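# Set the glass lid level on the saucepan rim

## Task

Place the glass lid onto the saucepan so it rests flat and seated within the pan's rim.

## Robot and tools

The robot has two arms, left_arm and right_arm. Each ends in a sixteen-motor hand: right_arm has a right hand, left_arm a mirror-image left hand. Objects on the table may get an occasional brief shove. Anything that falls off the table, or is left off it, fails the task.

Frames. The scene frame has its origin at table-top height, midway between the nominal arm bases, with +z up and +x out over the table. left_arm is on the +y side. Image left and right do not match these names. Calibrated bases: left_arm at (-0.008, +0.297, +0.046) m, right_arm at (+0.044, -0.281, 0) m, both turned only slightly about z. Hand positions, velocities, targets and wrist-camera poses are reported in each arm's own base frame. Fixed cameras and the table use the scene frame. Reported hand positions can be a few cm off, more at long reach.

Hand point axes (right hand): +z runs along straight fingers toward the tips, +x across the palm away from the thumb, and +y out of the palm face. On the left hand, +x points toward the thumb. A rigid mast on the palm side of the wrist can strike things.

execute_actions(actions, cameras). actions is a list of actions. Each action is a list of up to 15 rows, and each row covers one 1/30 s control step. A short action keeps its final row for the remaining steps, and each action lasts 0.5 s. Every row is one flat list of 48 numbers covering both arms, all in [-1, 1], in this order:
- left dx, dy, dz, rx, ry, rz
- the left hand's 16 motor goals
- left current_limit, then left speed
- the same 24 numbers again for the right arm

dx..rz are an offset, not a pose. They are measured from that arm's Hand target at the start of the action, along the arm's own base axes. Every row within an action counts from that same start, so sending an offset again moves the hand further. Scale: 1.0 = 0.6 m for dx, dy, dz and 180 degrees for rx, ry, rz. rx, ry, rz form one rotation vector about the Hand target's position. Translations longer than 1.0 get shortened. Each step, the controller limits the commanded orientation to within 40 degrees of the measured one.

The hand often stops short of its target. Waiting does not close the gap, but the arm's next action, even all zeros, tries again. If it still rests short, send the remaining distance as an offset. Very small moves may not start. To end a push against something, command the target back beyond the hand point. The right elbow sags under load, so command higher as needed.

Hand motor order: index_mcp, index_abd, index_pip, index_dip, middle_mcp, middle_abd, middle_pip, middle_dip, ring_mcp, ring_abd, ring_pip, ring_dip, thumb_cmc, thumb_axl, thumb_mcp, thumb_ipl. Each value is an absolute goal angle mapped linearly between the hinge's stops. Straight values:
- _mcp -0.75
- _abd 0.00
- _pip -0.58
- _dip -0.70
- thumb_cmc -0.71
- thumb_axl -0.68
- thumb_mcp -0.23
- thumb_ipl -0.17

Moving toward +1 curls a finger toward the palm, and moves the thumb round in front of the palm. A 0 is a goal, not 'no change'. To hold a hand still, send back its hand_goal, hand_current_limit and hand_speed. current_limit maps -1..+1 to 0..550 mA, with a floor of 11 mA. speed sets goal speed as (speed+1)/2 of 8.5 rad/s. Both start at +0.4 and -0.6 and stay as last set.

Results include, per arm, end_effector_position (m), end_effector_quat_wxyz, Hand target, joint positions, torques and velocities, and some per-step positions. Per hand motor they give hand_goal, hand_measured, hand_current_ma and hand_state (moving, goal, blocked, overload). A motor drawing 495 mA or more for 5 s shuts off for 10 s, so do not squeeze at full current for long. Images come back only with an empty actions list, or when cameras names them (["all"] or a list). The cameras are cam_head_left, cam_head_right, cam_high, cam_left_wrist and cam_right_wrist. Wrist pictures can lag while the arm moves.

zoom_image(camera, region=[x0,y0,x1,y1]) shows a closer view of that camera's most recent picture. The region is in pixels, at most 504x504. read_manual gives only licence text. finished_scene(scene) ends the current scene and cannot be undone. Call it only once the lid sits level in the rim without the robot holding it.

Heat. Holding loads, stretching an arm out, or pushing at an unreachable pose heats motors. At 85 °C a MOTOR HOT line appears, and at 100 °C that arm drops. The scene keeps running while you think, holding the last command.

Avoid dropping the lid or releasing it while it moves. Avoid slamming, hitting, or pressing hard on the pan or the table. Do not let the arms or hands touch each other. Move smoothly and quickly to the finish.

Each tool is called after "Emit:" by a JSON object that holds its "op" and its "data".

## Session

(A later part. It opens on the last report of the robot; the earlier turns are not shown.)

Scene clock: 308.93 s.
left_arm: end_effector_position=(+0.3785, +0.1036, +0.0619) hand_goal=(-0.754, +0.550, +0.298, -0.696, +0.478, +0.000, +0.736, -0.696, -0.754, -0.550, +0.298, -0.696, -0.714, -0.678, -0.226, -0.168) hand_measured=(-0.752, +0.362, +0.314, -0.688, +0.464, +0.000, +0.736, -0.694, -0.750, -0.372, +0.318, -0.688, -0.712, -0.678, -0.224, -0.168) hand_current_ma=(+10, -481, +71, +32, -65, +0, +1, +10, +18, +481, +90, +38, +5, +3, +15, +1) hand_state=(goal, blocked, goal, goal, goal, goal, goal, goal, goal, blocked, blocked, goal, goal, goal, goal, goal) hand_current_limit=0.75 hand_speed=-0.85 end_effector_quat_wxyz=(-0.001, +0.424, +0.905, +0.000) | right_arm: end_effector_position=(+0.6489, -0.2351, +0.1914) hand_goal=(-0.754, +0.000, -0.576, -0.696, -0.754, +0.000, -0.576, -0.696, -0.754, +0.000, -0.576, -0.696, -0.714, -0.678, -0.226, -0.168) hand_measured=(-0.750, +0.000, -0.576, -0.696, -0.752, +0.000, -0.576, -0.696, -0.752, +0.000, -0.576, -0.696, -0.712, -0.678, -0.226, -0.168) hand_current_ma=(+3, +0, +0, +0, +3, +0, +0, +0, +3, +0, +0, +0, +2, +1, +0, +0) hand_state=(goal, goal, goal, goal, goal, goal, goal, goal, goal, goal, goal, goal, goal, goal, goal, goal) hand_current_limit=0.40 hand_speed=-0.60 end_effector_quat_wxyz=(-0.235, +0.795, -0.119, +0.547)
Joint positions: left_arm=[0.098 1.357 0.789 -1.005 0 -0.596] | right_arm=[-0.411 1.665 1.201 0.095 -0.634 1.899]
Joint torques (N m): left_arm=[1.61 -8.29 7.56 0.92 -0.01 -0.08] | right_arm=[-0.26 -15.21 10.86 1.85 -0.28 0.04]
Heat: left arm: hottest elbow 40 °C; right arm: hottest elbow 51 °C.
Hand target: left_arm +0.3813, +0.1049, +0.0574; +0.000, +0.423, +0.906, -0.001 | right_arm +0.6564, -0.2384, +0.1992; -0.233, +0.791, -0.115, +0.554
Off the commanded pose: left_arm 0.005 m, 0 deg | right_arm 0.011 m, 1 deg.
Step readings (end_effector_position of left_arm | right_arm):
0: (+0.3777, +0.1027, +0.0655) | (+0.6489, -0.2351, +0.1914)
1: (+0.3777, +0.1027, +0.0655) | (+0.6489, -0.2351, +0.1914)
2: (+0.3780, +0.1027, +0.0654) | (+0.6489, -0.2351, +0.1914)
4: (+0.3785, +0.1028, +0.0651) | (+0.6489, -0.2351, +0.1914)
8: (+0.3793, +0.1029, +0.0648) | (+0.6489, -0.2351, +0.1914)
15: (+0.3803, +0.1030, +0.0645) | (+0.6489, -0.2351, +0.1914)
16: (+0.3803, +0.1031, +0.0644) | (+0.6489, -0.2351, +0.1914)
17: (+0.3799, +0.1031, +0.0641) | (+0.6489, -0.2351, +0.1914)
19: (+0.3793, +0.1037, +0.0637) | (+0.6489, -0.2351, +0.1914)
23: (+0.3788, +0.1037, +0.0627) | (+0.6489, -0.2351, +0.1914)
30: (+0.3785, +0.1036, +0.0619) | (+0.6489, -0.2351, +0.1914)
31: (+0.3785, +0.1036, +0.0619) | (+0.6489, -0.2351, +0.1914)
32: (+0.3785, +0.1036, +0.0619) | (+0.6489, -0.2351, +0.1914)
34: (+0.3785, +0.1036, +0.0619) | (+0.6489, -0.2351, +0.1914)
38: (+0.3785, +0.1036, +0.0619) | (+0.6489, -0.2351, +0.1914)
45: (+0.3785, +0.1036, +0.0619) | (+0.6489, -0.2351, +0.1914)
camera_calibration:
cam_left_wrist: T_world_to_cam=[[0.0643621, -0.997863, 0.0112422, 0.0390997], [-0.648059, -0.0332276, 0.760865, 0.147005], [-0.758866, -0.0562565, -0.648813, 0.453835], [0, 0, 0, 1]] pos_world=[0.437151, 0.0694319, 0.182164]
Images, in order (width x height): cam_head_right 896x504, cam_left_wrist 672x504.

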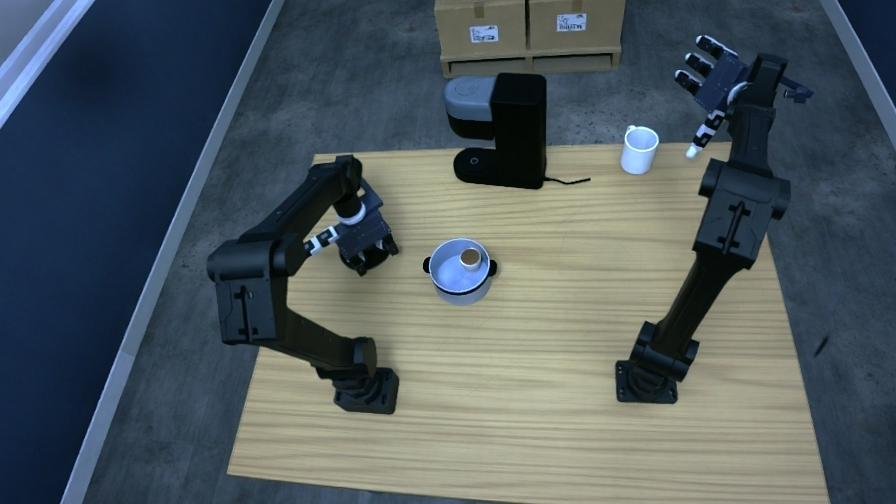

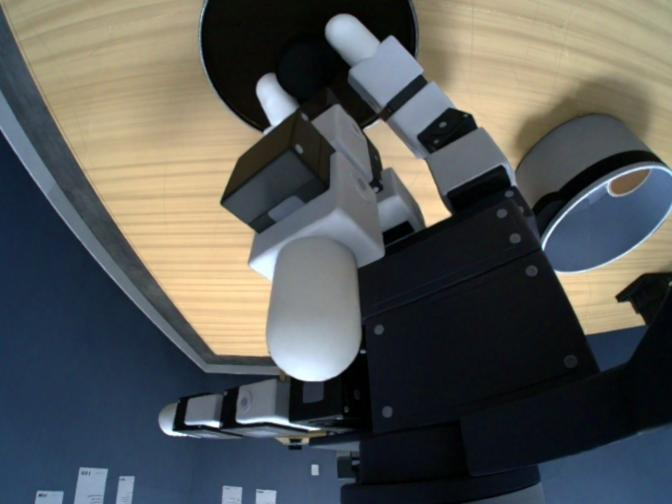

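Emit:
{"op": "execute_actions", "data": {"actions": [[[0.008,0.002,0.03,0,0,0,-0.754,0.55,0.299,-0.696,0.479,0,0.737,-0.696,-0.754,-0.55,0.299,-0.696,-0.714,-0.678,-0.226,-0.168,0.75,-0.85,0,0,0,0,0,0,-0.754,0,-0.576,-0.696,-0.754,0,-0.576,-0.696,-0.754,0,-0.576,-0.696,-0.714,-0.678,-0.226,-0.168,0.4,-0.6]],[[0.004,0.001,0.025,0,0,0,-0.754,0.55,0.299,-0.696,0.479,0,0.737,-0.696,-0.754,-0.55,0.299,-0.696,-0.714,-0.678,-0.226,-0.168,0.75,-0.85,0,0,0,0,0,0,-0.754,0,-0.576,-0.696,-0.754,0,-0.576,-0.696,-0.754,0,-0.576,-0.696,-0.714,-0.678,-0.226,-0.168,0.4,-0.6]],[[0.002,0,0.02,0,0,0,-0.754,0.55,0.299,-0.696,0.479,0,0.737,-0.696,-0.754,-0.55,0.299,-0.696,-0.714,-0.678,-0.226,-0.168,0.75,-0.85,0,0,0,0,0,0,-0.754,0,-0.576,-0.696,-0.754,0,-0.576,-0.696,-0.754,0,-0.576,-0.696,-0.714,-0.678,-0.226,-0.168,0.4,-0.6]]], "cameras": ["cam_left_wrist","cam_head_right"]}}

Emit:
{"op": "zoom_image", "data": {"camera": "cam_left_wrist", "region": [220, 0, 460, 190]}}

Emit:
{"op": "zoom_image", "data": {"camera": "cam_head_right", "region": [310, 190, 410, 280]}}

Scene clock: 324.17 s.
left_arm: end_effector_position=(+0.3674, +0.1023, +0.0708) hand_goal=(-0.754, +0.550, +0.298, -0.696, +0.478, +0.000, +0.736, -0.696, -0.754, -0.550, +0.298, -0.696, -0.714, -0.678, -0.226, -0.168) hand_measured=(-0.770, +0.372, +0.310, -0.688, +0.464, +0.000, +0.736, -0.694, -0.762, -0.372, +0.324, -0.684, -0.712, -0.678, -0.224, -0.168) hand_current_ma=(-78, -481, +55, +37, -65, +0, +1, +10, -37, +481, +120, +56, +5, +3, +15, +1) hand_state=(goal, blocked, goal, goal, goal, goal, goal, goal, goal, blocked, blocked, goal, goal, goal, goal, goal) hand_current_limit=0.75 hand_speed=-0.85 end_effector_quat_wxyz=(-0.032, +0.424, +0.905, -0.019) | right_arm: end_effector_position=(+0.6489, -0.2351, +0.1914) hand_goal=(-0.754, +0.000, -0.576, -0.696, -0.754, +0.000, -0.576, -0.696, -0.754, +0.000, -0.576, -0.696, -0.714, -0.678, -0.226, -0.168) hand_measured=(-0.750, +0.000, -0.576, -0.696, -0.752, +0.000, -0.576, -0.696, -0.752, +0.000, -0.576, -0.696, -0.712, -0.678, -0.226, -0.168) hand_current_ma=(+3, +0, +0, +0, +3, +0, +0, +0, +3, +0, +0, +0, +2, +1, +0, +0) hand_state=(goal, goal, goal, goal, goal, goal, goal, goal, goal, goal, goal, goal, goal, goal, goal, goal) hand_current_limit=0.40 hand_speed=-0.60 end_effector_quat_wxyz=(-0.235, +0.795, -0.119, +0.547)
Joint positions: left_arm=[0.098 1.355 0.825 -1.116 0.001 -0.596] | right_arm=[-0.411 1.665 1.201 0.095 -0.634 1.899]
Joint torques (N m): left_arm=[1.9 -11.99 12.04 -0.4 -0.06 -0.06] | right_arm=[-0.21 -15.44 10.91 1.85 -0.28 0.03]
Heat: left arm: hottest elbow 40 °C; right arm: hottest elbow 51 °C.
Hand target: left_arm +0.3898, +0.1066, +0.1024; +0.000, +0.423, +0.906, -0.001 | right_arm +0.6564, -0.2384, +0.1992; -0.233, +0.791, -0.115, +0.554
Off the commanded pose: left_arm 0.039 m, 4 deg | right_arm 0.011 m, 1 deg.
Step readings (end_effector_position of left_arm | right_arm):
0: (+0.3785, +0.1036, +0.0619) | (+0.6489, -0.2351, +0.1914)
1: (+0.3785, +0.1036, +0.0619) | (+0.6489, -0.2351, +0.1914)
2: (+0.3785, +0.1036, +0.0619) | (+0.6489, -0.2351, +0.1914)
4: (+0.3778, +0.1036, +0.0617) | (+0.6489, -0.2351, +0.1914)
8: (+0.3747, +0.1033, +0.0610) | (+0.6489, -0.2351, +0.1914)
15: (+0.3734, +0.1031, +0.0611) | (+0.6489, -0.2351, +0.1914)
16: (+0.3732, +0.1031, +0.0611) | (+0.6489, -0.2351, +0.1914)
17: (+0.3728, +0.1031, +0.0616) | (+0.6489, -0.2351, +0.1914)
19: (+0.3711, +0.1028, +0.0624) | (+0.6489, -0.2351, +0.1914)
23: (+0.3675, +0.1024, +0.0629) | (+0.6489, -0.2351, +0.1914)
30: (+0.3669, +0.1023, +0.0637) | (+0.6489, -0.2351, +0.1914)
31: (+0.3668, +0.1023, +0.0638) | (+0.6489, -0.2351, +0.1914)
32: (+0.3666, +0.1023, +0.0642) | (+0.6489, -0.2351, +0.1914)
34: (+0.3659, +0.1023, +0.0656) | (+0.6489, -0.2351, +0.1914)
38: (+0.3668, +0.1023, +0.0688) | (+0.6489, -0.2351, +0.1914)
45: (+0.3677, +0.1024, +0.0709) | (+0.6489, -0.2351, +0.1914)
camera_calibration:
cam_left_wrist: T_world_to_cam=[[0.0654161, -0.997748, 0.0148017, 0.0377731], [-0.591631, -0.026836, 0.805762, 0.108405], [-0.80355, -0.061467, -0.592054, 0.464061], [0, 0, 0, 1]] pos_world=[0.434561, 0.0691217, 0.186841]
Images, in order (width x height): cam_head_right 896x504, cam_left_wrist 672x504.

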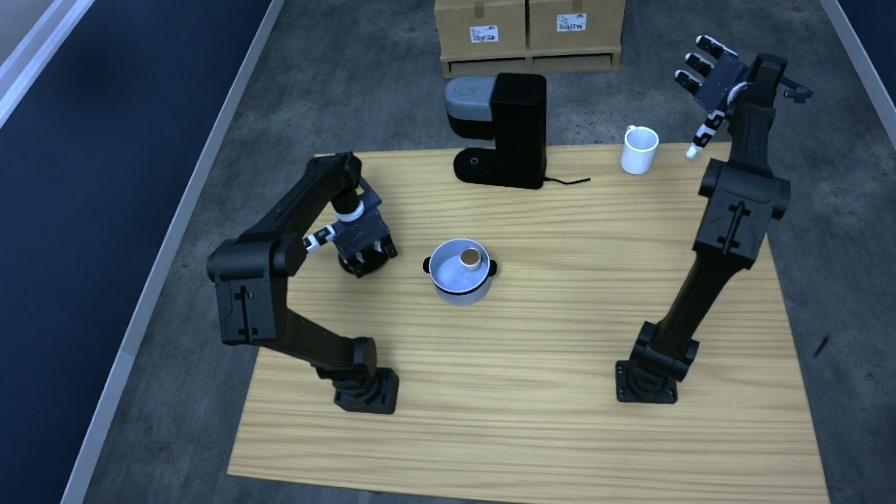

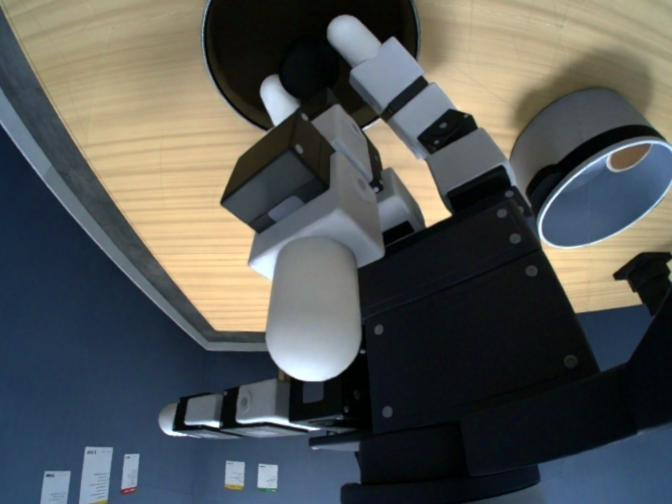

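Scaled by 2.100 from the camera's 672x504 image, which has a finer 960x720 frame.

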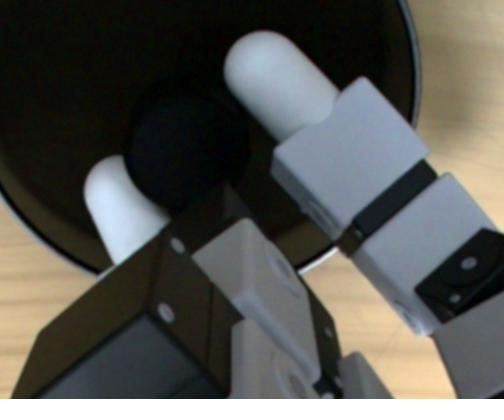

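Scaled by 5.040 from the camera's 896x504 image, which has a finer 1280x720 frame.

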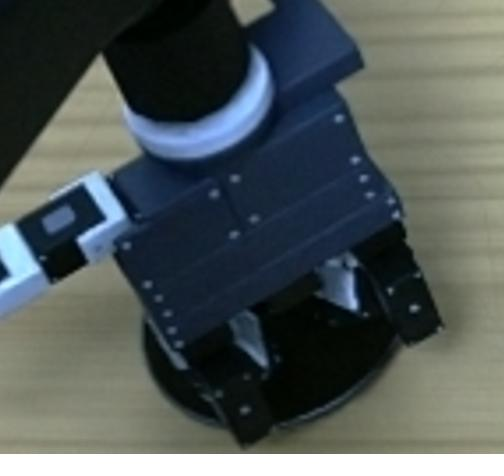

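Emit:
{"op": "execute_actions", "data": {"actions": [[[0.002,0,0.02,0,-0.003,0,-0.754,0.55,0.299,-0.696,0.479,0,0.737,-0.696,-0.754,-0.55,0.299,-0.696,-0.714,-0.678,-0.226,-0.168,0.75,-0.85,0,0,0,0,0,0,-0.754,0,-0.576,-0.696,-0.754,0,-0.576,-0.696,-0.754,0,-0.576,-0.696,-0.714,-0.678,-0.226,-0.168,0.4,-0.6]],[[0.002,0,0.02,0,-0.003,0,-0.754,0.55,0.299,-0.696,0.479,0,0.737,-0.696,-0.754,-0.55,0.299,-0.696,-0.714,-0.678,-0.226,-0.168,0.75,-0.85,0,0,0,0,0,0,-0.754,0,-0.576,-0.696,-0.754,0,-0.576,-0.696,-0.754,0,-0.576,-0.696,-0.714,-0.678,-0.226,-0.168,0.4,-0.6]]], "cameras": ["cam_left_wrist","cam_head_right"]}}

Emit:
{"op": "zoom_image", "data": {"camera": "cam_left_wrist", "region": [220, 0, 460, 190]}}

Emit:
{"op": "zoom_image", "data": {"camera": "cam_head_right", "region": [310, 190, 410, 280]}}

Scene clock: 331.93 s.
left_arm: end_effector_position=(+0.3712, +0.1024, +0.0942) hand_goal=(-0.754, +0.550, +0.298, -0.696, +0.478, +0.000, +0.736, -0.696, -0.754, -0.550, +0.298, -0.696, -0.714, -0.678, -0.226, -0.168) hand_measured=(-0.772, +0.372, +0.310, -0.688, +0.464, +0.000, +0.736, -0.694, -0.762, -0.372, +0.324, -0.684, -0.712, -0.678, -0.224, -0.168) hand_current_ma=(-81, -481, +54, +37, -65, +0, +1, +10, -40, +481, +119, +56, +5, +3, +15, +1) hand_state=(goal, blocked, goal, goal, goal, goal, goal, goal, goal, blocked, blocked, goal, goal, goal, goal, goal) hand_current_limit=0.75 hand_speed=-0.85 end_effector_quat_wxyz=(-0.023, +0.424, +0.905, -0.015) | right_arm: end_effector_position=(+0.6489, -0.2351, +0.1914) hand_goal=(-0.754, +0.000, -0.576, -0.696, -0.754, +0.000, -0.576, -0.696, -0.754, +0.000, -0.576, -0.696, -0.714, -0.678, -0.226, -0.168) hand_measured=(-0.750, +0.000, -0.576, -0.696, -0.752, +0.000, -0.576, -0.696, -0.752, +0.000, -0.576, -0.696, -0.712, -0.678, -0.226, -0.168) hand_current_ma=(+3, +0, +0, +0, +3, +0, +0, +0, +3, +0, +0, +0, +2, +1, +0, +0) hand_state=(goal, goal, goal, goal, goal, goal, goal, goal, goal, goal, goal, goal, goal, goal, goal, goal) hand_current_limit=0.40 hand_speed=-0.60 end_effector_quat_wxyz=(-0.235, +0.795, -0.119, +0.547)
Joint positions: left_arm=[0.098 1.319 0.859 -1.166 0.003 -0.596] | right_arm=[-0.411 1.665 1.201 0.095 -0.634 1.899]
Joint torques (N m): left_arm=[1.96 -11.63 12.46 -0.35 -0.05 -0.06] | right_arm=[-0.26 -15.44 10.85 1.87 -0.28 0.03]
Heat: left arm: hottest elbow 40 °C; right arm: hottest elbow 51 °C.
Hand target: left_arm +0.3921, +0.1066, +0.1263; +0.008, +0.423, +0.906, +0.003 | right_arm +0.6564, -0.2384, +0.1992; -0.233, +0.791, -0.115, +0.554
Off the commanded pose: left_arm 0.039 m, 4 deg | right_arm 0.011 m, 1 deg.
Step readings (end_effector_position of left_arm | right_arm):
0: (+0.3674, +0.1023, +0.0708) | (+0.6489, -0.2351, +0.1914)
1: (+0.3674, +0.1023, +0.0708) | (+0.6489, -0.2351, +0.1914)
2: (+0.3672, +0.1023, +0.0713) | (+0.6489, -0.2351, +0.1914)
4: (+0.3667, +0.1022, +0.0729) | (+0.6489, -0.2351, +0.1914)
8: (+0.3675, +0.1022, +0.0789) | (+0.6489, -0.2351, +0.1914)
15: (+0.3702, +0.1025, +0.0836) | (+0.6489, -0.2351, +0.1914)
16: (+0.3701, +0.1025, +0.0835) | (+0.6489, -0.2351, +0.1914)
17: (+0.3697, +0.1024, +0.0838) | (+0.6489, -0.2351, +0.1914)
19: (+0.3688, +0.1022, +0.0847) | (+0.6489, -0.2351, +0.1914)
23: (+0.3690, +0.1022, +0.0896) | (+0.6489, -0.2351, +0.1914)
30: (+0.3716, +0.1025, +0.0943) | (+0.6489, -0.2351, +0.1914)
camera_calibration:
cam_left_wrist: T_world_to_cam=[[0.065174, -0.997746, 0.0159998, 0.0372595], [-0.607247, -0.0269327, 0.794057, 0.0986959], [-0.791836, -0.0614677, -0.607633, 0.478106], [0, 0, 0, 1]] pos_world=[0.436086, 0.0692218, 0.211547]
Images, in order (width x height): cam_head_right 896x504, cam_left_wrist 672x504.

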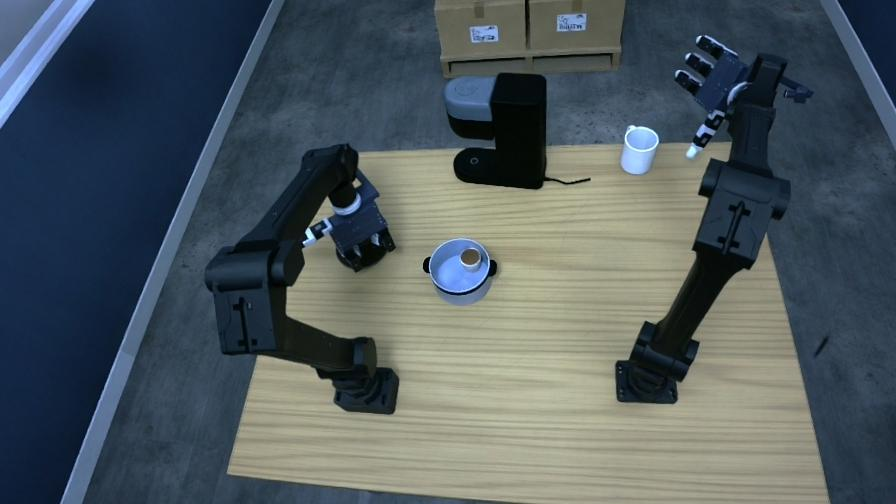

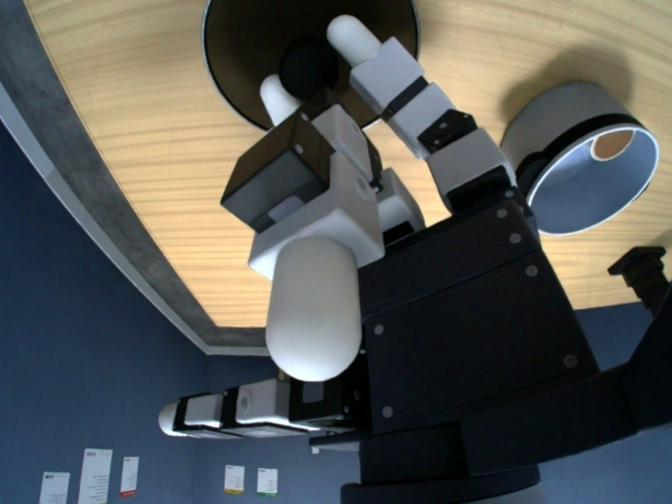

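Scaled by 2.100 from the camera's 672x504 image, which has a finer 960x720 frame.

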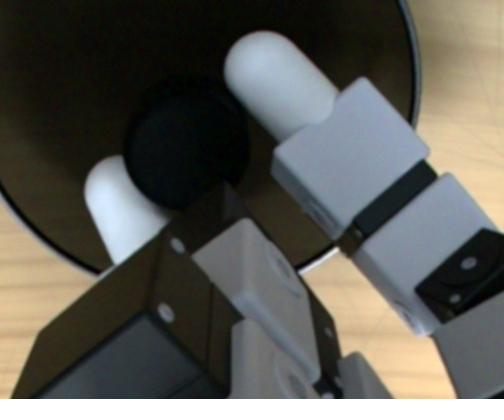

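Scaled by 5.040 from the camera's 896x504 image, which has a finer 1280x720 frame.

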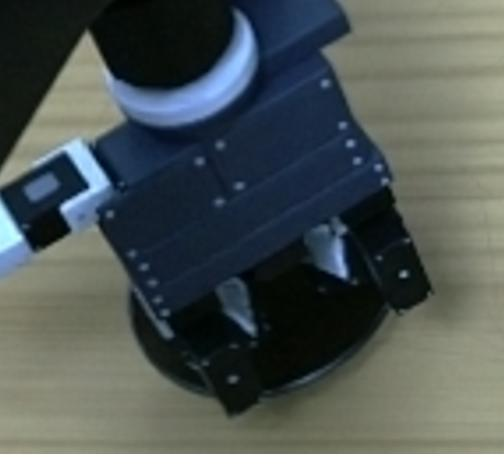

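Emit:
{"op": "execute_actions", "data": {"actions": [[[0.002,0,0.03,0,0,0,-0.754,0.55,0.299,-0.696,0.479,0,0.737,-0.696,-0.754,-0.55,0.299,-0.696,-0.714,-0.678,-0.226,-0.168,0.75,-0.85,0,0,0,0,0,0,-0.754,0,-0.576,-0.696,-0.754,0,-0.576,-0.696,-0.754,0,-0.576,-0.696,-0.714,-0.678,-0.226,-0.168,0.4,-0.6]],[[0,0,0.03,0,0,0,-0.754,0.55,0.299,-0.696,0.479,0,0.737,-0.696,-0.754,-0.55,0.299,-0.696,-0.714,-0.678,-0.226,-0.168,0.75,-0.85,0,0,0,0,0,0,-0.754,0,-0.576,-0.696,-0.754,0,-0.576,-0.696,-0.754,0,-0.576,-0.696,-0.714,-0.678,-0.226,-0.168,0.4,-0.6]],[[0,0,0.03,0,0,0,-0.754,0.55,0.299,-0.696,0.479,0,0.737,-0.696,-0.754,-0.55,0.299,-0.696,-0.714,-0.678,-0.226,-0.168,0.75,-0.85,0,0,0,0,0,0,-0.754,0,-0.576,-0.696,-0.754,0,-0.576,-0.696,-0.754,0,-0.576,-0.696,-0.714,-0.678,-0.226,-0.168,0.4,-0.6]],[[0,0,0.03,0,0,0,-0.754,0.55,0.299,-0.696,0.479,0,0.737,-0.696,-0.754,-0.55,0.299,-0.696,-0.714,-0.678,-0.226,-0.168,0.75,-0.85,0,0,0,0,0,0,-0.754,0,-0.576,-0.696,-0.754,0,-0.576,-0.696,-0.754,0,-0.576,-0.696,-0.714,-0.678,-0.226,-0.168,0.4,-0.6]],[[-0.01,-0.03,0.01,0,0,0,-0.754,0.55,0.299,-0.696,0.479,0,0.737,-0.696,-0.754,-0.55,0.299,-0.696,-0.714,-0.678,-0.226,-0.168,0.75,-0.85,0,0,0,0,0,0,-0.754,0,-0.576,-0.696,-0.754,0,-0.576,-0.696,-0.754,0,-0.576,-0.696,-0.714,-0.678,-0.226,-0.168,0.4,-0.6]],[[-0.015,-0.045,0,0,0,0,-0.754,0.55,0.299,-0.696,0.479,0,0.737,-0.696,-0.754,-0.55,0.299,-0.696,-0.714,-0.678,-0.226,-0.168,0.75,-0.85,0,0,0,0,0,0,-0.754,0,-0.576,-0.696,-0.754,0,-0.576,-0.696,-0.754,0,-0.576,-0.696,-0.714,-0.678,-0.226,-0.168,0.4,-0.6]]], "cameras": ["cam_left_wrist","cam_head_right","cam_head_left"]}}

Scene clock: 347.00 s.
left_arm: end_effector_position=(+0.3708, +0.0614, +0.1790) hand_goal=(-0.754, +0.550, +0.298, -0.696, +0.478, +0.000, +0.736, -0.696, -0.754, -0.550, +0.298, -0.696, -0.714, -0.678, -0.226, -0.168) hand_measured=(-0.774, +0.372, +0.310, -0.688, +0.464, +0.000, +0.736, -0.694, -0.764, -0.372, +0.324, -0.684, -0.712, -0.678, -0.224, -0.168) hand_current_ma=(-90, -481, +50, +36, -65, +0, +1, +10, -48, +481, +116, +56, +5, +3, +15, +1) hand_state=(goal, blocked, goal, goal, goal, goal, goal, goal, goal, blocked, blocked, goal, goal, goal, goal, goal) hand_current_limit=0.75 hand_speed=-0.85 end_effector_quat_wxyz=(-0.015, +0.427, +0.904, -0.010) | right_arm: end_effector_position=(+0.6489, -0.2351, +0.1914) hand_goal=(-0.754, +0.000, -0.576, -0.696, -0.754, +0.000, -0.576, -0.696, -0.754, +0.000, -0.576, -0.696, -0.714, -0.678, -0.226, -0.168) hand_measured=(-0.750, +0.000, -0.576, -0.696, -0.752, +0.000, -0.576, -0.696, -0.752, +0.000, -0.576, -0.696, -0.712, -0.678, -0.226, -0.168) hand_current_ma=(+3, +0, +0, +0, +3, +0, +0, +0, +3, +0, +0, +0, +2, +1, +0, +0) hand_state=(goal, goal, goal, goal, goal, goal, goal, goal, goal, goal, goal, goal, goal, goal, goal, goal) hand_current_limit=0.40 hand_speed=-0.60 end_effector_quat_wxyz=(-0.235, +0.795, -0.119, +0.547)
Joint positions: left_arm=[-0.026 1.219 1.006 -1.393 0.007 -0.715] | right_arm=[-0.411 1.665 1.201 0.095 -0.634 1.899]
Joint torques (N m): left_arm=[1.2 -10.93 11.71 -0.31 -0.27 -0.17] | right_arm=[-0.15 -15.27 10.92 1.81 -0.29 0.01]
Heat: left arm: hottest elbow 40 °C; right arm: hottest elbow 51 °C.
Hand target: left_arm +0.3783, +0.0617, +0.2045; +0.008, +0.423, +0.906, +0.003 | right_arm +0.6564, -0.2384, +0.1992; -0.233, +0.791, -0.115, +0.554
Off the commanded pose: left_arm 0.027 m, 3 deg | right_arm 0.011 m, 1 deg.
Step readings (end_effector_position of left_arm | right_arm):
0: (+0.3712, +0.1024, +0.0942) | (+0.6489, -0.2351, +0.1914)
1: (+0.3712, +0.1024, +0.0943) | (+0.6489, -0.2351, +0.1914)
2: (+0.3709, +0.1023, +0.0950) | (+0.6489, -0.2351, +0.1914)
4: (+0.3697, +0.1022, +0.0971) | (+0.6489, -0.2351, +0.1914)
8: (+0.3711, +0.1024, +0.1054) | (+0.6489, -0.2351, +0.1914)
15: (+0.3745, +0.1027, +0.1124) | (+0.6489, -0.2351, +0.1914)
16: (+0.3742, +0.1027, +0.1123) | (+0.6489, -0.2351, +0.1914)
17: (+0.3735, +0.1026, +0.1128) | (+0.6489, -0.2351, +0.1914)
19: (+0.3718, +0.1024, +0.1147) | (+0.6489, -0.2351, +0.1914)
23: (+0.3723, +0.1025, +0.1221) | (+0.6489, -0.2351, +0.1914)
30: (+0.3752, +0.1028, +0.1292) | (+0.6489, -0.2351, +0.1914)
31: (+0.3752, +0.1028, +0.1293) | (+0.6489, -0.2351, +0.1914)
32: (+0.3746, +0.1027, +0.1298) | (+0.6489, -0.2351, +0.1914)
34: (+0.3728, +0.1025, +0.1317) | (+0.6489, -0.2351, +0.1914)
38: (+0.3736, +0.1026, +0.1395) | (+0.6489, -0.2351, +0.1914)
45: (+0.3765, +0.1029, +0.1465) | (+0.6489, -0.2351, +0.1914)
46: (+0.3762, +0.1029, +0.1465) | (+0.6489, -0.2351, +0.1914)
47: (+0.3756, +0.1028, +0.1470) | (+0.6489, -0.2351, +0.1914)
49: (+0.3739, +0.1026, +0.1491) | (+0.6489, -0.2351, +0.1914)
53: (+0.3752, +0.1028, +0.1572) | (+0.6489, -0.2351, +0.1914)
60: (+0.3776, +0.1030, +0.1638) | (+0.6489, -0.2351, +0.1914)
61: (+0.3774, +0.1030, +0.1637) | (+0.6489, -0.2351, +0.1914)
62: (+0.3768, +0.1026, +0.1636) | (+0.6489, -0.2351, +0.1914)
64: (+0.3755, +0.1008, +0.1642) | (+0.6489, -0.2351, +0.1914)
68: (+0.3741, +0.0925, +0.1678) | (+0.6489, -0.2351, +0.1914)
75: (+0.3733, +0.0884, +0.1703) | (+0.6489, -0.2351, +0.1914)
76: (+0.3731, +0.0882, +0.1703) | (+0.6489, -0.2351, +0.1914)
77: (+0.3729, +0.0870, +0.1705) | (+0.6489, -0.2351, +0.1914)
79: (+0.3726, +0.0824, +0.1717) | (+0.6489, -0.2351, +0.1914)
83: (+0.3732, +0.0656, +0.1764) | (+0.6489, -0.2351, +0.1914)
90: (+0.3717, +0.0608, +0.1789) | (+0.6489, -0.2351, +0.1914)
camera_calibration:
cam_left_wrist: T_world_to_cam=[[0.0596699, -0.998099, 0.0154194, -0.00277236], [-0.622495, -0.0251306, 0.78222, 0.0377569], [-0.780345, -0.0562735, -0.622812, 0.524948], [0, 0, 0, 1]] pos_world=[0.43331, 0.0277224, 0.297452]
Images, in order (width x height): cam_head_left 896x504, cam_head_right 896x504, cam_left_wrist 672x504.

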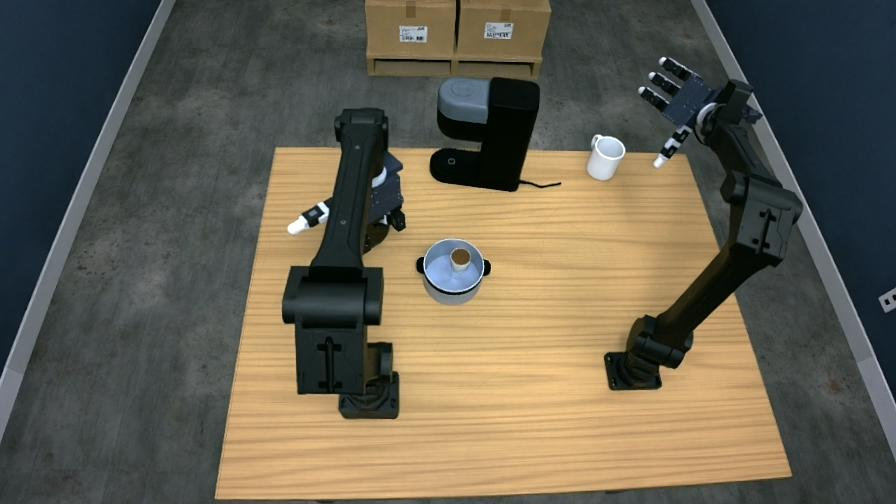

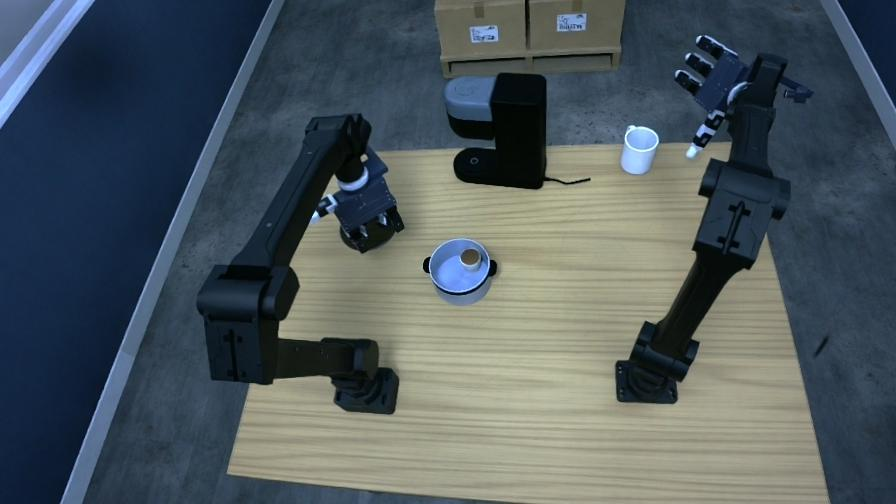

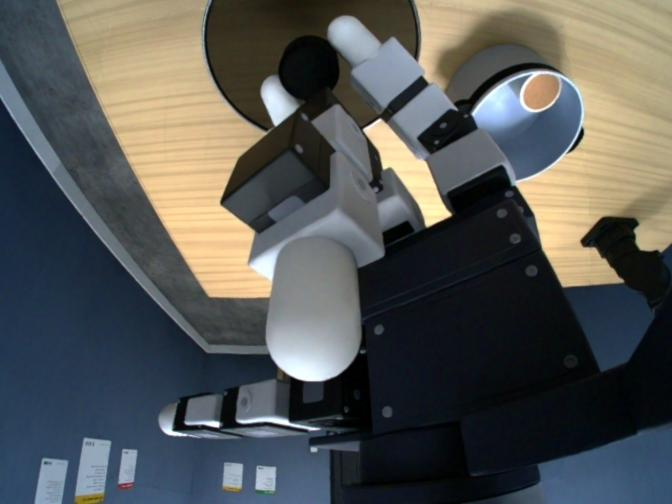

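Emit:
{"op": "execute_actions", "data": {"actions": [[[-0.022,-0.06,0,0,0,0,-0.754,0.55,0.299,-0.696,0.479,0,0.737,-0.696,-0.754,-0.55,0.299,-0.696,-0.714,-0.678,-0.226,-0.168,0.75,-0.85,0,0,0,0,0,0,-0.754,0,-0.576,-0.696,-0.754,0,-0.576,-0.696,-0.754,0,-0.576,-0.696,-0.714,-0.678,-0.226,-0.168,0.4,-0.6]],[[-0.025,-0.06,0,0,0,0,-0.754,0.55,0.299,-0.696,0.479,0,0.737,-0.696,-0.754,-0.55,0.299,-0.696,-0.714,-0.678,-0.226,-0.168,0.75,-0.85,0,0,0,0,0,0,-0.754,0,-0.576,-0.696,-0.754,0,-0.576,-0.696,-0.754,0,-0.576,-0.696,-0.714,-0.678,-0.226,-0.168,0.4,-0.6]],[[-0.025,-0.06,0,0,0,0,-0.754,0.55,0.299,-0.696,0.479,0,0.737,-0.696,-0.754,-0.55,0.299,-0.696,-0.714,-0.678,-0.226,-0.168,0.75,-0.85,0,0,0,0,0,0,-0.754,0,-0.576,-0.696,-0.754,0,-0.576,-0.696,-0.754,0,-0.576,-0.696,-0.714,-0.678,-0.226,-0.168,0.4,-0.6]],[[-0.025,-0.06,0,0,0,0,-0.754,0.55,0.299,-0.696,0.479,0,0.737,-0.696,-0.754,-0.55,0.299,-0.696,-0.714,-0.678,-0.226,-0.168,0.75,-0.85,0,0,0,0,0,0,-0.754,0,-0.576,-0.696,-0.754,0,-0.576,-0.696,-0.754,0,-0.576,-0.696,-0.714,-0.678,-0.226,-0.168,0.4,-0.6]],[[-0.025,-0.06,0,0,0,0,-0.754,0.55,0.299,-0.696,0.479,0,0.737,-0.696,-0.754,-0.55,0.299,-0.696,-0.714,-0.678,-0.226,-0.168,0.75,-0.85,0,0,0,0,0,0,-0.754,0,-0.576,-0.696,-0.754,0,-0.576,-0.696,-0.754,0,-0.576,-0.696,-0.714,-0.678,-0.226,-0.168,0.4,-0.6]]], "cameras": ["cam_left_wrist","cam_head_right","cam_head_left","cam_high"]}}

Emit:
{"op": "zoom_image", "data": {"camera": "cam_head_right", "region": [390, 190, 510, 310]}}

Emit:
{"op": "zoom_image", "data": {"camera": "cam_head_left", "region": [390, 190, 510, 310]}}

Scene clock: 360.03 s.
left_arm: end_effector_position=(+0.2977, -0.1138, +0.1897) hand_goal=(-0.754, +0.550, +0.298, -0.696, +0.478, +0.000, +0.736, -0.696, -0.754, -0.550, +0.298, -0.696, -0.714, -0.678, -0.226, -0.168) hand_measured=(-0.778, +0.372, +0.308, -0.688, +0.464, +0.000, +0.736, -0.694, -0.768, -0.372, +0.324, -0.684, -0.712, -0.678, -0.224, -0.168) hand_current_ma=(-111, -481, +44, +33, -65, +0, +1, +10, -66, +481, +113, +56, +5, +3, +15, +1) hand_state=(blocked, blocked, goal, goal, goal, goal, goal, goal, goal, blocked, blocked, goal, goal, goal, goal, goal) hand_current_limit=0.75 hand_speed=-0.85 end_effector_quat_wxyz=(-0.007, +0.428, +0.904, +0.002) | right_arm: end_effector_position=(+0.6489, -0.2351, +0.1914) hand_goal=(-0.754, +0.000, -0.576, -0.696, -0.754, +0.000, -0.576, -0.696, -0.754, +0.000, -0.576, -0.696, -0.714, -0.678, -0.226, -0.168) hand_measured=(-0.750, +0.000, -0.576, -0.696, -0.752, +0.000, -0.576, -0.696, -0.752, +0.000, -0.576, -0.696, -0.712, -0.678, -0.226, -0.168) hand_current_ma=(+3, +0, +0, +0, +3, +0, +0, +0, +3, +0, +0, +0, +2, +1, +0, +0) hand_state=(goal, goal, goal, goal, goal, goal, goal, goal, goal, goal, goal, goal, goal, goal, goal, goal) hand_current_limit=0.40 hand_speed=-0.60 end_effector_quat_wxyz=(-0.235, +0.795, -0.119, +0.547)
Joint positions: left_arm=[-0.644 1.168 0.988 -1.404 -0.002 -1.331] | right_arm=[-0.411 1.665 1.201 0.095 -0.634 1.899]
Joint torques (N m): left_arm=[1.32 -8.12 11.66 -0.24 -0.35 -0.2] | right_arm=[-0.26 -15.15 10.85 1.81 -0.3 0.02]
Heat: left arm: hottest elbow 40 °C; right arm: hottest elbow 51 °C.
Hand target: left_arm +0.3052, -0.1183, +0.2045; +0.009, +0.423, +0.906, +0.003 | right_arm +0.6564, -0.2384, +0.1992; -0.233, +0.791, -0.115, +0.554
Off the commanded pose: left_arm 0.017 m, 2 deg | right_arm 0.011 m, 1 deg.
Step readings (end_effector_position of left_arm | right_arm):
0: (+0.3708, +0.0615, +0.1790) | (+0.6489, -0.2351, +0.1914)
1: (+0.3707, +0.0613, +0.1790) | (+0.6489, -0.2351, +0.1914)
2: (+0.3705, +0.0599, +0.1792) | (+0.6489, -0.2351, +0.1914)
4: (+0.3697, +0.0532, +0.1807) | (+0.6489, -0.2351, +0.1914)
8: (+0.3687, +0.0305, +0.1853) | (+0.6489, -0.2351, +0.1914)
15: (+0.3658, +0.0243, +0.1882) | (+0.6489, -0.2351, +0.1914)
16: (+0.3654, +0.0241, +0.1881) | (+0.6489, -0.2351, +0.1914)
17: (+0.3647, +0.0231, +0.1882) | (+0.6489, -0.2351, +0.1914)
19: (+0.3620, +0.0165, +0.1882) | (+0.6489, -0.2351, +0.1914)
23: (+0.3553, -0.0058, +0.1874) | (+0.6489, -0.2351, +0.1914)
30: (+0.3518, -0.0120, +0.1884) | (+0.6489, -0.2351, +0.1914)
31: (+0.3514, -0.0119, +0.1885) | (+0.6489, -0.2351, +0.1914)
32: (+0.3507, -0.0129, +0.1887) | (+0.6489, -0.2351, +0.1914)
34: (+0.3477, -0.0199, +0.1888) | (+0.6489, -0.2351, +0.1914)
38: (+0.3409, -0.0425, +0.1885) | (+0.6489, -0.2351, +0.1914)
45: (+0.3367, -0.0480, +0.1890) | (+0.6489, -0.2351, +0.1914)
46: (+0.3364, -0.0479, +0.1890) | (+0.6489, -0.2351, +0.1914)
47: (+0.3355, -0.0490, +0.1891) | (+0.6489, -0.2351, +0.1914)
49: (+0.3323, -0.0559, +0.1894) | (+0.6489, -0.2351, +0.1914)
53: (+0.3240, -0.0779, +0.1890) | (+0.6489, -0.2351, +0.1914)
60: (+0.3195, -0.0829, +0.1893) | (+0.6489, -0.2351, +0.1914)
61: (+0.3191, -0.0829, +0.1893) | (+0.6489, -0.2351, +0.1914)
62: (+0.3181, -0.0838, +0.1894) | (+0.6489, -0.2351, +0.1914)
64: (+0.3141, -0.0903, +0.1897) | (+0.6489, -0.2351, +0.1914)
68: (+0.3035, -0.1104, +0.1893) | (+0.6489, -0.2351, +0.1914)
75: (+0.2986, -0.1146, +0.1896) | (+0.6489, -0.2351, +0.1914)
camera_calibration:
cam_left_wrist: T_world_to_cam=[[0.0568163, -0.998384, 0.000684275, -0.169814], [-0.641979, -0.036009, 0.765876, -0.0129518], [-0.764614, -0.0439536, -0.642988, 0.465212], [0, 0, 0, 1]] pos_world=[0.357041, -0.149558, 0.309161]
Images, in order (width x height): cam_head_left 896x504, cam_head_right 896x504, cam_high 896x504, cam_left_wrist 672x504.

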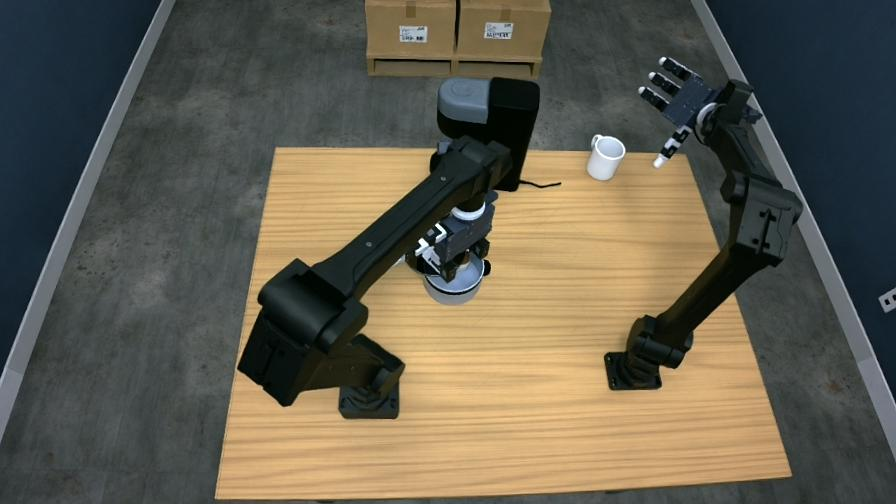

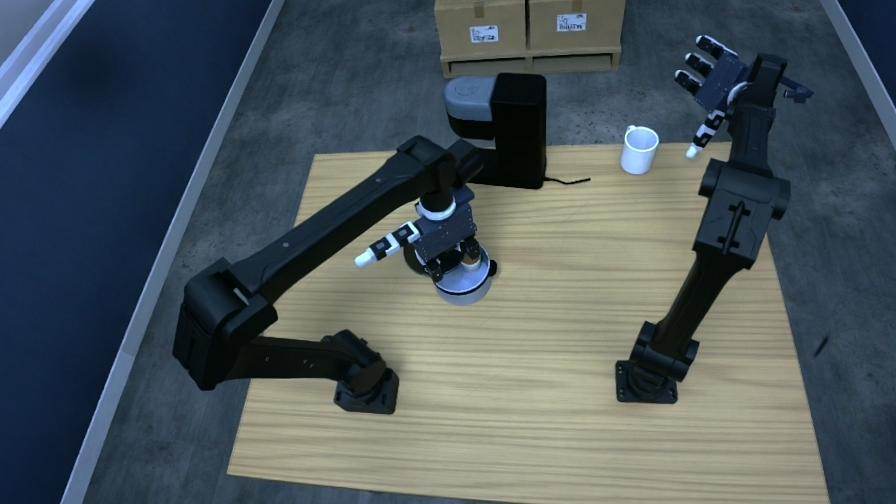

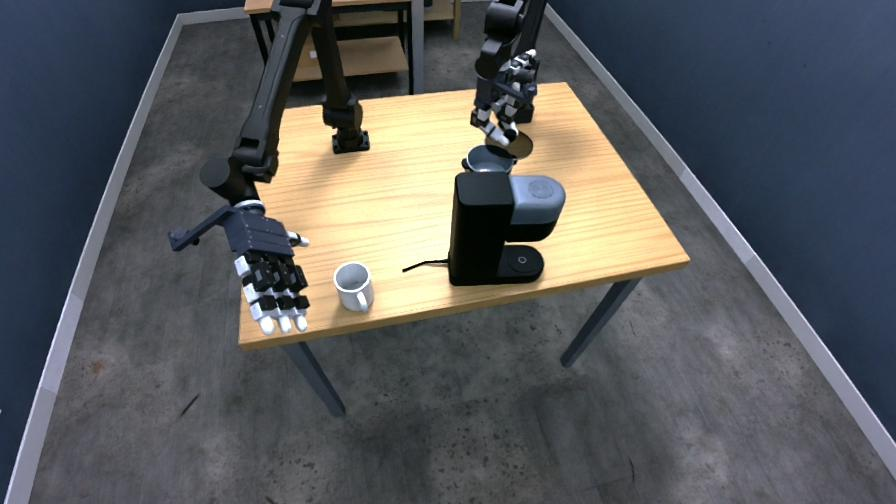

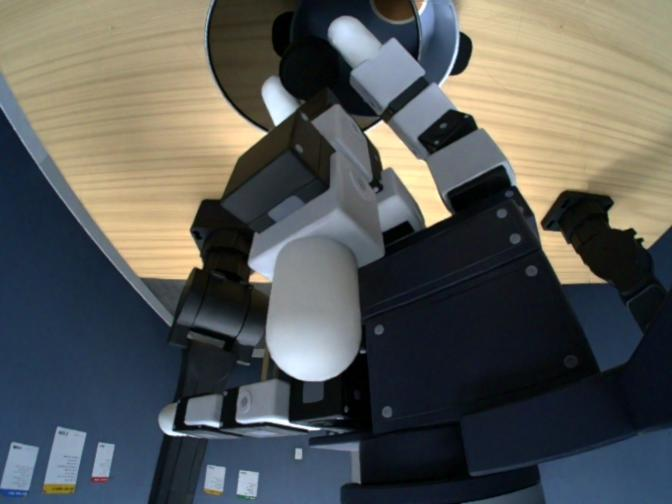

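Scaled by 4.200 from the camera's 896x504 image, which has a finer 1280x720 frame.

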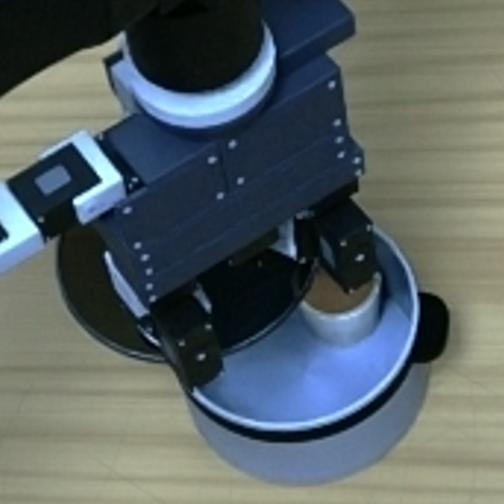

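Scaled by 4.200 from the camera's 896x504 image, which has a finer 1280x720 frame.

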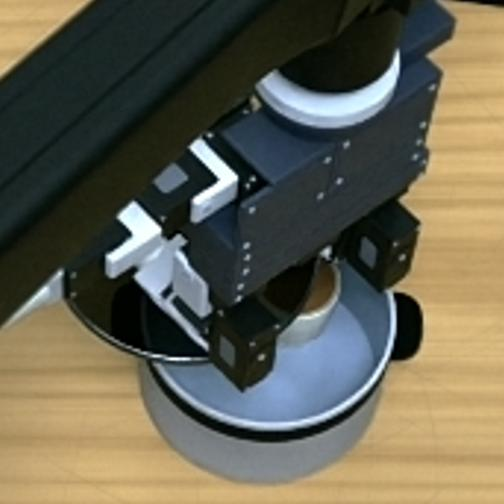

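Emit:
{"op": "execute_actions", "data": {"actions": [[[-0.014,-0.035,0,0,0,0,-0.754,0.55,0.299,-0.696,0.479,0,0.737,-0.696,-0.754,-0.55,0.299,-0.696,-0.714,-0.678,-0.226,-0.168,0.75,-0.85,0,0,0,0,0,0,-0.754,0,-0.576,-0.696,-0.754,0,-0.576,-0.696,-0.754,0,-0.576,-0.696,-0.714,-0.678,-0.226,-0.168,0.4,-0.6]],[[-0.013,-0.03,-0.01,0,0,0,-0.754,0.55,0.299,-0.696,0.479,0,0.737,-0.696,-0.754,-0.55,0.299,-0.696,-0.714,-0.678,-0.226,-0.168,0.75,-0.85,0,0,0,0,0,0,-0.754,0,-0.576,-0.696,-0.754,0,-0.576,-0.696,-0.754,0,-0.576,-0.696,-0.714,-0.678,-0.226,-0.168,0.4,-0.6]],[[0,0,-0.02,0,0,0,-0.754,0.55,0.299,-0.696,0.479,0,0.737,-0.696,-0.754,-0.55,0.299,-0.696,-0.714,-0.678,-0.226,-0.168,0.75,-0.85,0,0,0,0,0,0,-0.754,0,-0.576,-0.696,-0.754,0,-0.576,-0.696,-0.754,0,-0.576,-0.696,-0.714,-0.678,-0.226,-0.168,0.4,-0.6]]], "cameras": ["cam_left_wrist","cam_head_right","cam_head_left","cam_high"]}}

Emit:
{"op": "zoom_image", "data": {"camera": "cam_head_right", "region": [400, 200, 510, 310]}}

Emit:
{"op": "zoom_image", "data": {"camera": "cam_head_left", "region": [400, 200, 510, 310]}}

Emit:
{"op": "zoom_image", "data": {"camera": "cam_high", "region": [440, 100, 550, 200]}}

Scene clock: 369.00 s.
left_arm: end_effector_position=(+0.2810, -0.1497, +0.1783) hand_goal=(-0.754, +0.550, +0.298, -0.696, +0.478, +0.000, +0.736, -0.696, -0.754, -0.550, +0.298, -0.696, -0.714, -0.678, -0.226, -0.168) hand_measured=(-0.778, +0.372, +0.308, -0.688, +0.464, +0.000, +0.736, -0.694, -0.768, -0.372, +0.324, -0.684, -0.712, -0.678, -0.224, -0.168) hand_current_ma=(-111, -481, +44, +33, -65, +0, +1, +10, -67, +481, +112, +56, +5, +3, +15, +1) hand_state=(blocked, blocked, goal, goal, goal, goal, goal, goal, goal, blocked, blocked, goal, goal, goal, goal, goal) hand_current_limit=0.75 hand_speed=-0.85 end_effector_quat_wxyz=(-0.008, +0.426, +0.904, +0.005) | right_arm: end_effector_position=(+0.6489, -0.2351, +0.1914) hand_goal=(-0.754, +0.000, -0.576, -0.696, -0.754, +0.000, -0.576, -0.696, -0.754, +0.000, -0.576, -0.696, -0.714, -0.678, -0.226, -0.168) hand_measured=(-0.750, +0.000, -0.576, -0.696, -0.752, +0.000, -0.576, -0.696, -0.752, +0.000, -0.576, -0.696, -0.712, -0.678, -0.226, -0.168) hand_current_ma=(+3, +0, +0, +0, +3, +0, +0, +0, +3, +0, +0, +0, +2, +1, +0, +0) hand_state=(goal, goal, goal, goal, goal, goal, goal, goal, goal, goal, goal, goal, goal, goal, goal, goal) hand_current_limit=0.40 hand_speed=-0.60 end_effector_quat_wxyz=(-0.235, +0.795, -0.119, +0.547)
Joint positions: left_arm=[-0.767 1.208 0.988 -1.369 -0.004 -1.457] | right_arm=[-0.411 1.665 1.201 0.095 -0.634 1.899]
Joint torques (N m): left_arm=[1.14 -8.12 10.66 0.54 -0.36 -0.21] | right_arm=[-0.26 -15.33 10.86 1.88 -0.27 0.03]
Heat: left arm: hottest elbow 41 °C; right arm: hottest elbow 51 °C.
Hand target: left_arm +0.2890, -0.1573, +0.1865; +0.009, +0.422, +0.906, +0.003 | right_arm +0.6564, -0.2384, +0.1992; -0.233, +0.791, -0.115, +0.554
Off the commanded pose: left_arm 0.014 m, 2 deg | right_arm 0.011 m, 1 deg.
Step readings (end_effector_position of left_arm | right_arm):
0: (+0.2977, -0.1137, +0.1897) | (+0.6489, -0.2351, +0.1914)
1: (+0.2975, -0.1138, +0.1897) | (+0.6489, -0.2351, +0.1914)
2: (+0.2970, -0.1143, +0.1896) | (+0.6489, -0.2351, +0.1914)
4: (+0.2946, -0.1174, +0.1896) | (+0.6489, -0.2351, +0.1914)
8: (+0.2885, -0.1277, +0.1880) | (+0.6489, -0.2351, +0.1914)
15: (+0.2859, -0.1303, +0.1864) | (+0.6489, -0.2351, +0.1914)
16: (+0.2857, -0.1301, +0.1864) | (+0.6489, -0.2351, +0.1914)
17: (+0.2851, -0.1307, +0.1863) | (+0.6489, -0.2351, +0.1914)
19: (+0.2829, -0.1332, +0.1855) | (+0.6489, -0.2351, +0.1914)
23: (+0.2774, -0.1416, +0.1824) | (+0.6489, -0.2351, +0.1914)
30: (+0.2753, -0.1441, +0.1809) | (+0.6489, -0.2351, +0.1914)
31: (+0.2754, -0.1442, +0.1809) | (+0.6489, -0.2351, +0.1914)
32: (+0.2760, -0.1448, +0.1807) | (+0.6489, -0.2351, +0.1914)
34: (+0.2771, -0.1459, +0.1805) | (+0.6489, -0.2351, +0.1914)
38: (+0.2800, -0.1487, +0.1793) | (+0.6489, -0.2351, +0.1914)
45: (+0.2810, -0.1497, +0.1783) | (+0.6489, -0.2351, +0.1914)
camera_calibration:
cam_left_wrist: T_world_to_cam=[[0.0598057, -0.998199, -0.00477319, -0.204661], [-0.641648, -0.0421055, 0.765843, -0.0172119], [-0.764664, -0.0427391, -0.64301, 0.443783], [0, 0, 0, 1]] pos_world=[0.340541, -0.18605, 0.297561]
Images, in order (width x height): cam_head_left 896x504, cam_head_right 896x504, cam_high 896x504, cam_left_wrist 672x504.

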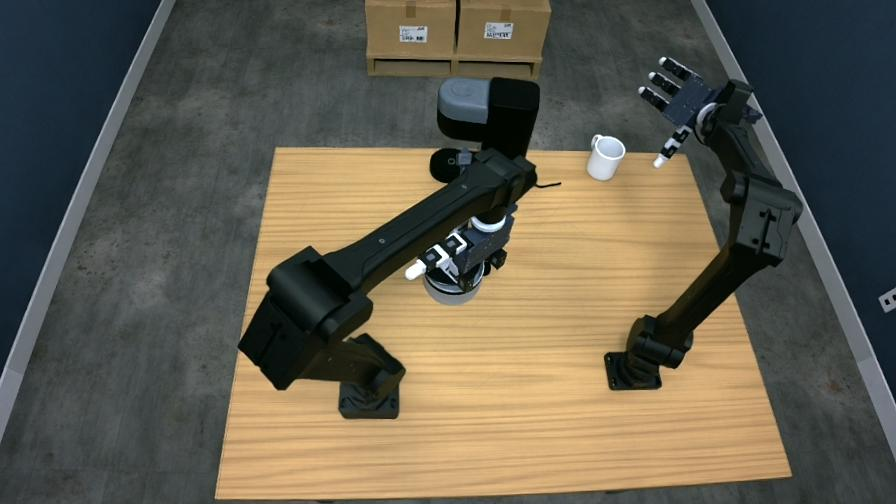

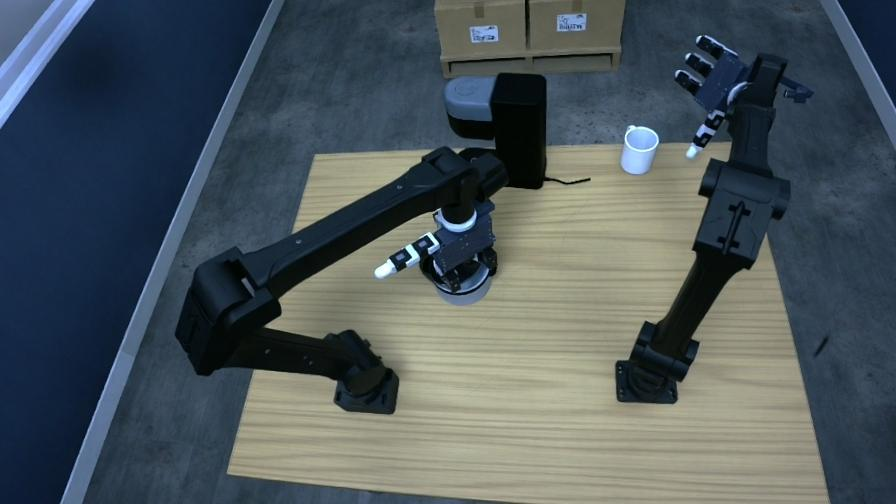

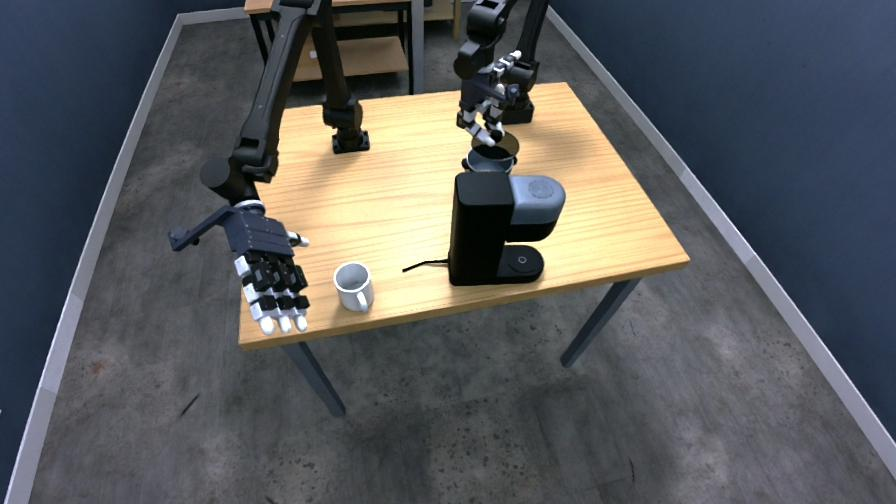

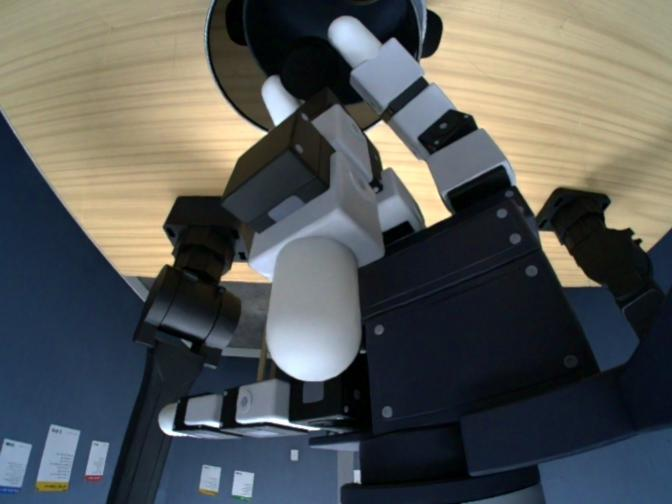

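Scaled by 4.582 from the camera's 896x504 image, which has a finer 1280x720 frame.

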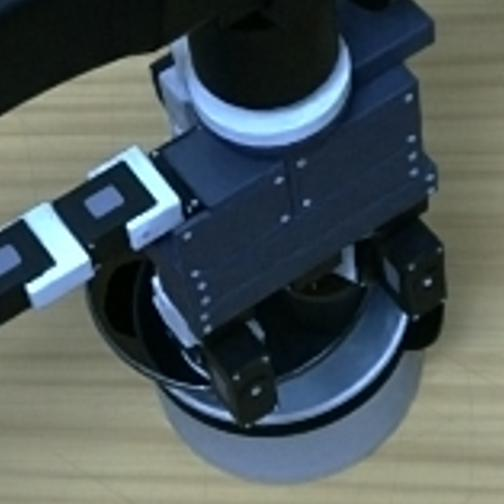

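Scaled by 4.582 from the camera's 896x504 image, which has a finer 1280x720 frame.

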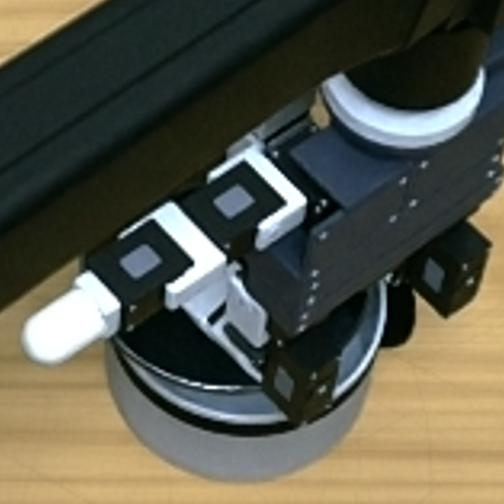

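Scaled by 4.582 from the camera's 896x504 image, which has a finer 1280x720 frame.

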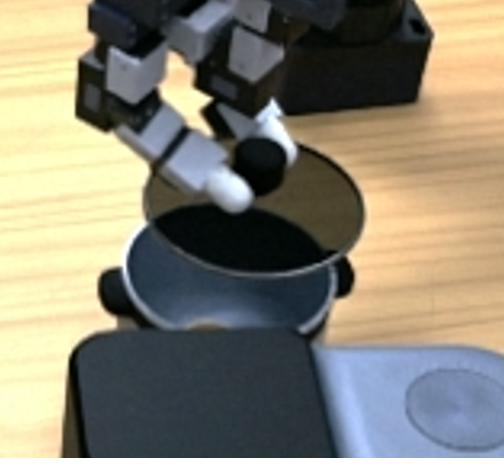

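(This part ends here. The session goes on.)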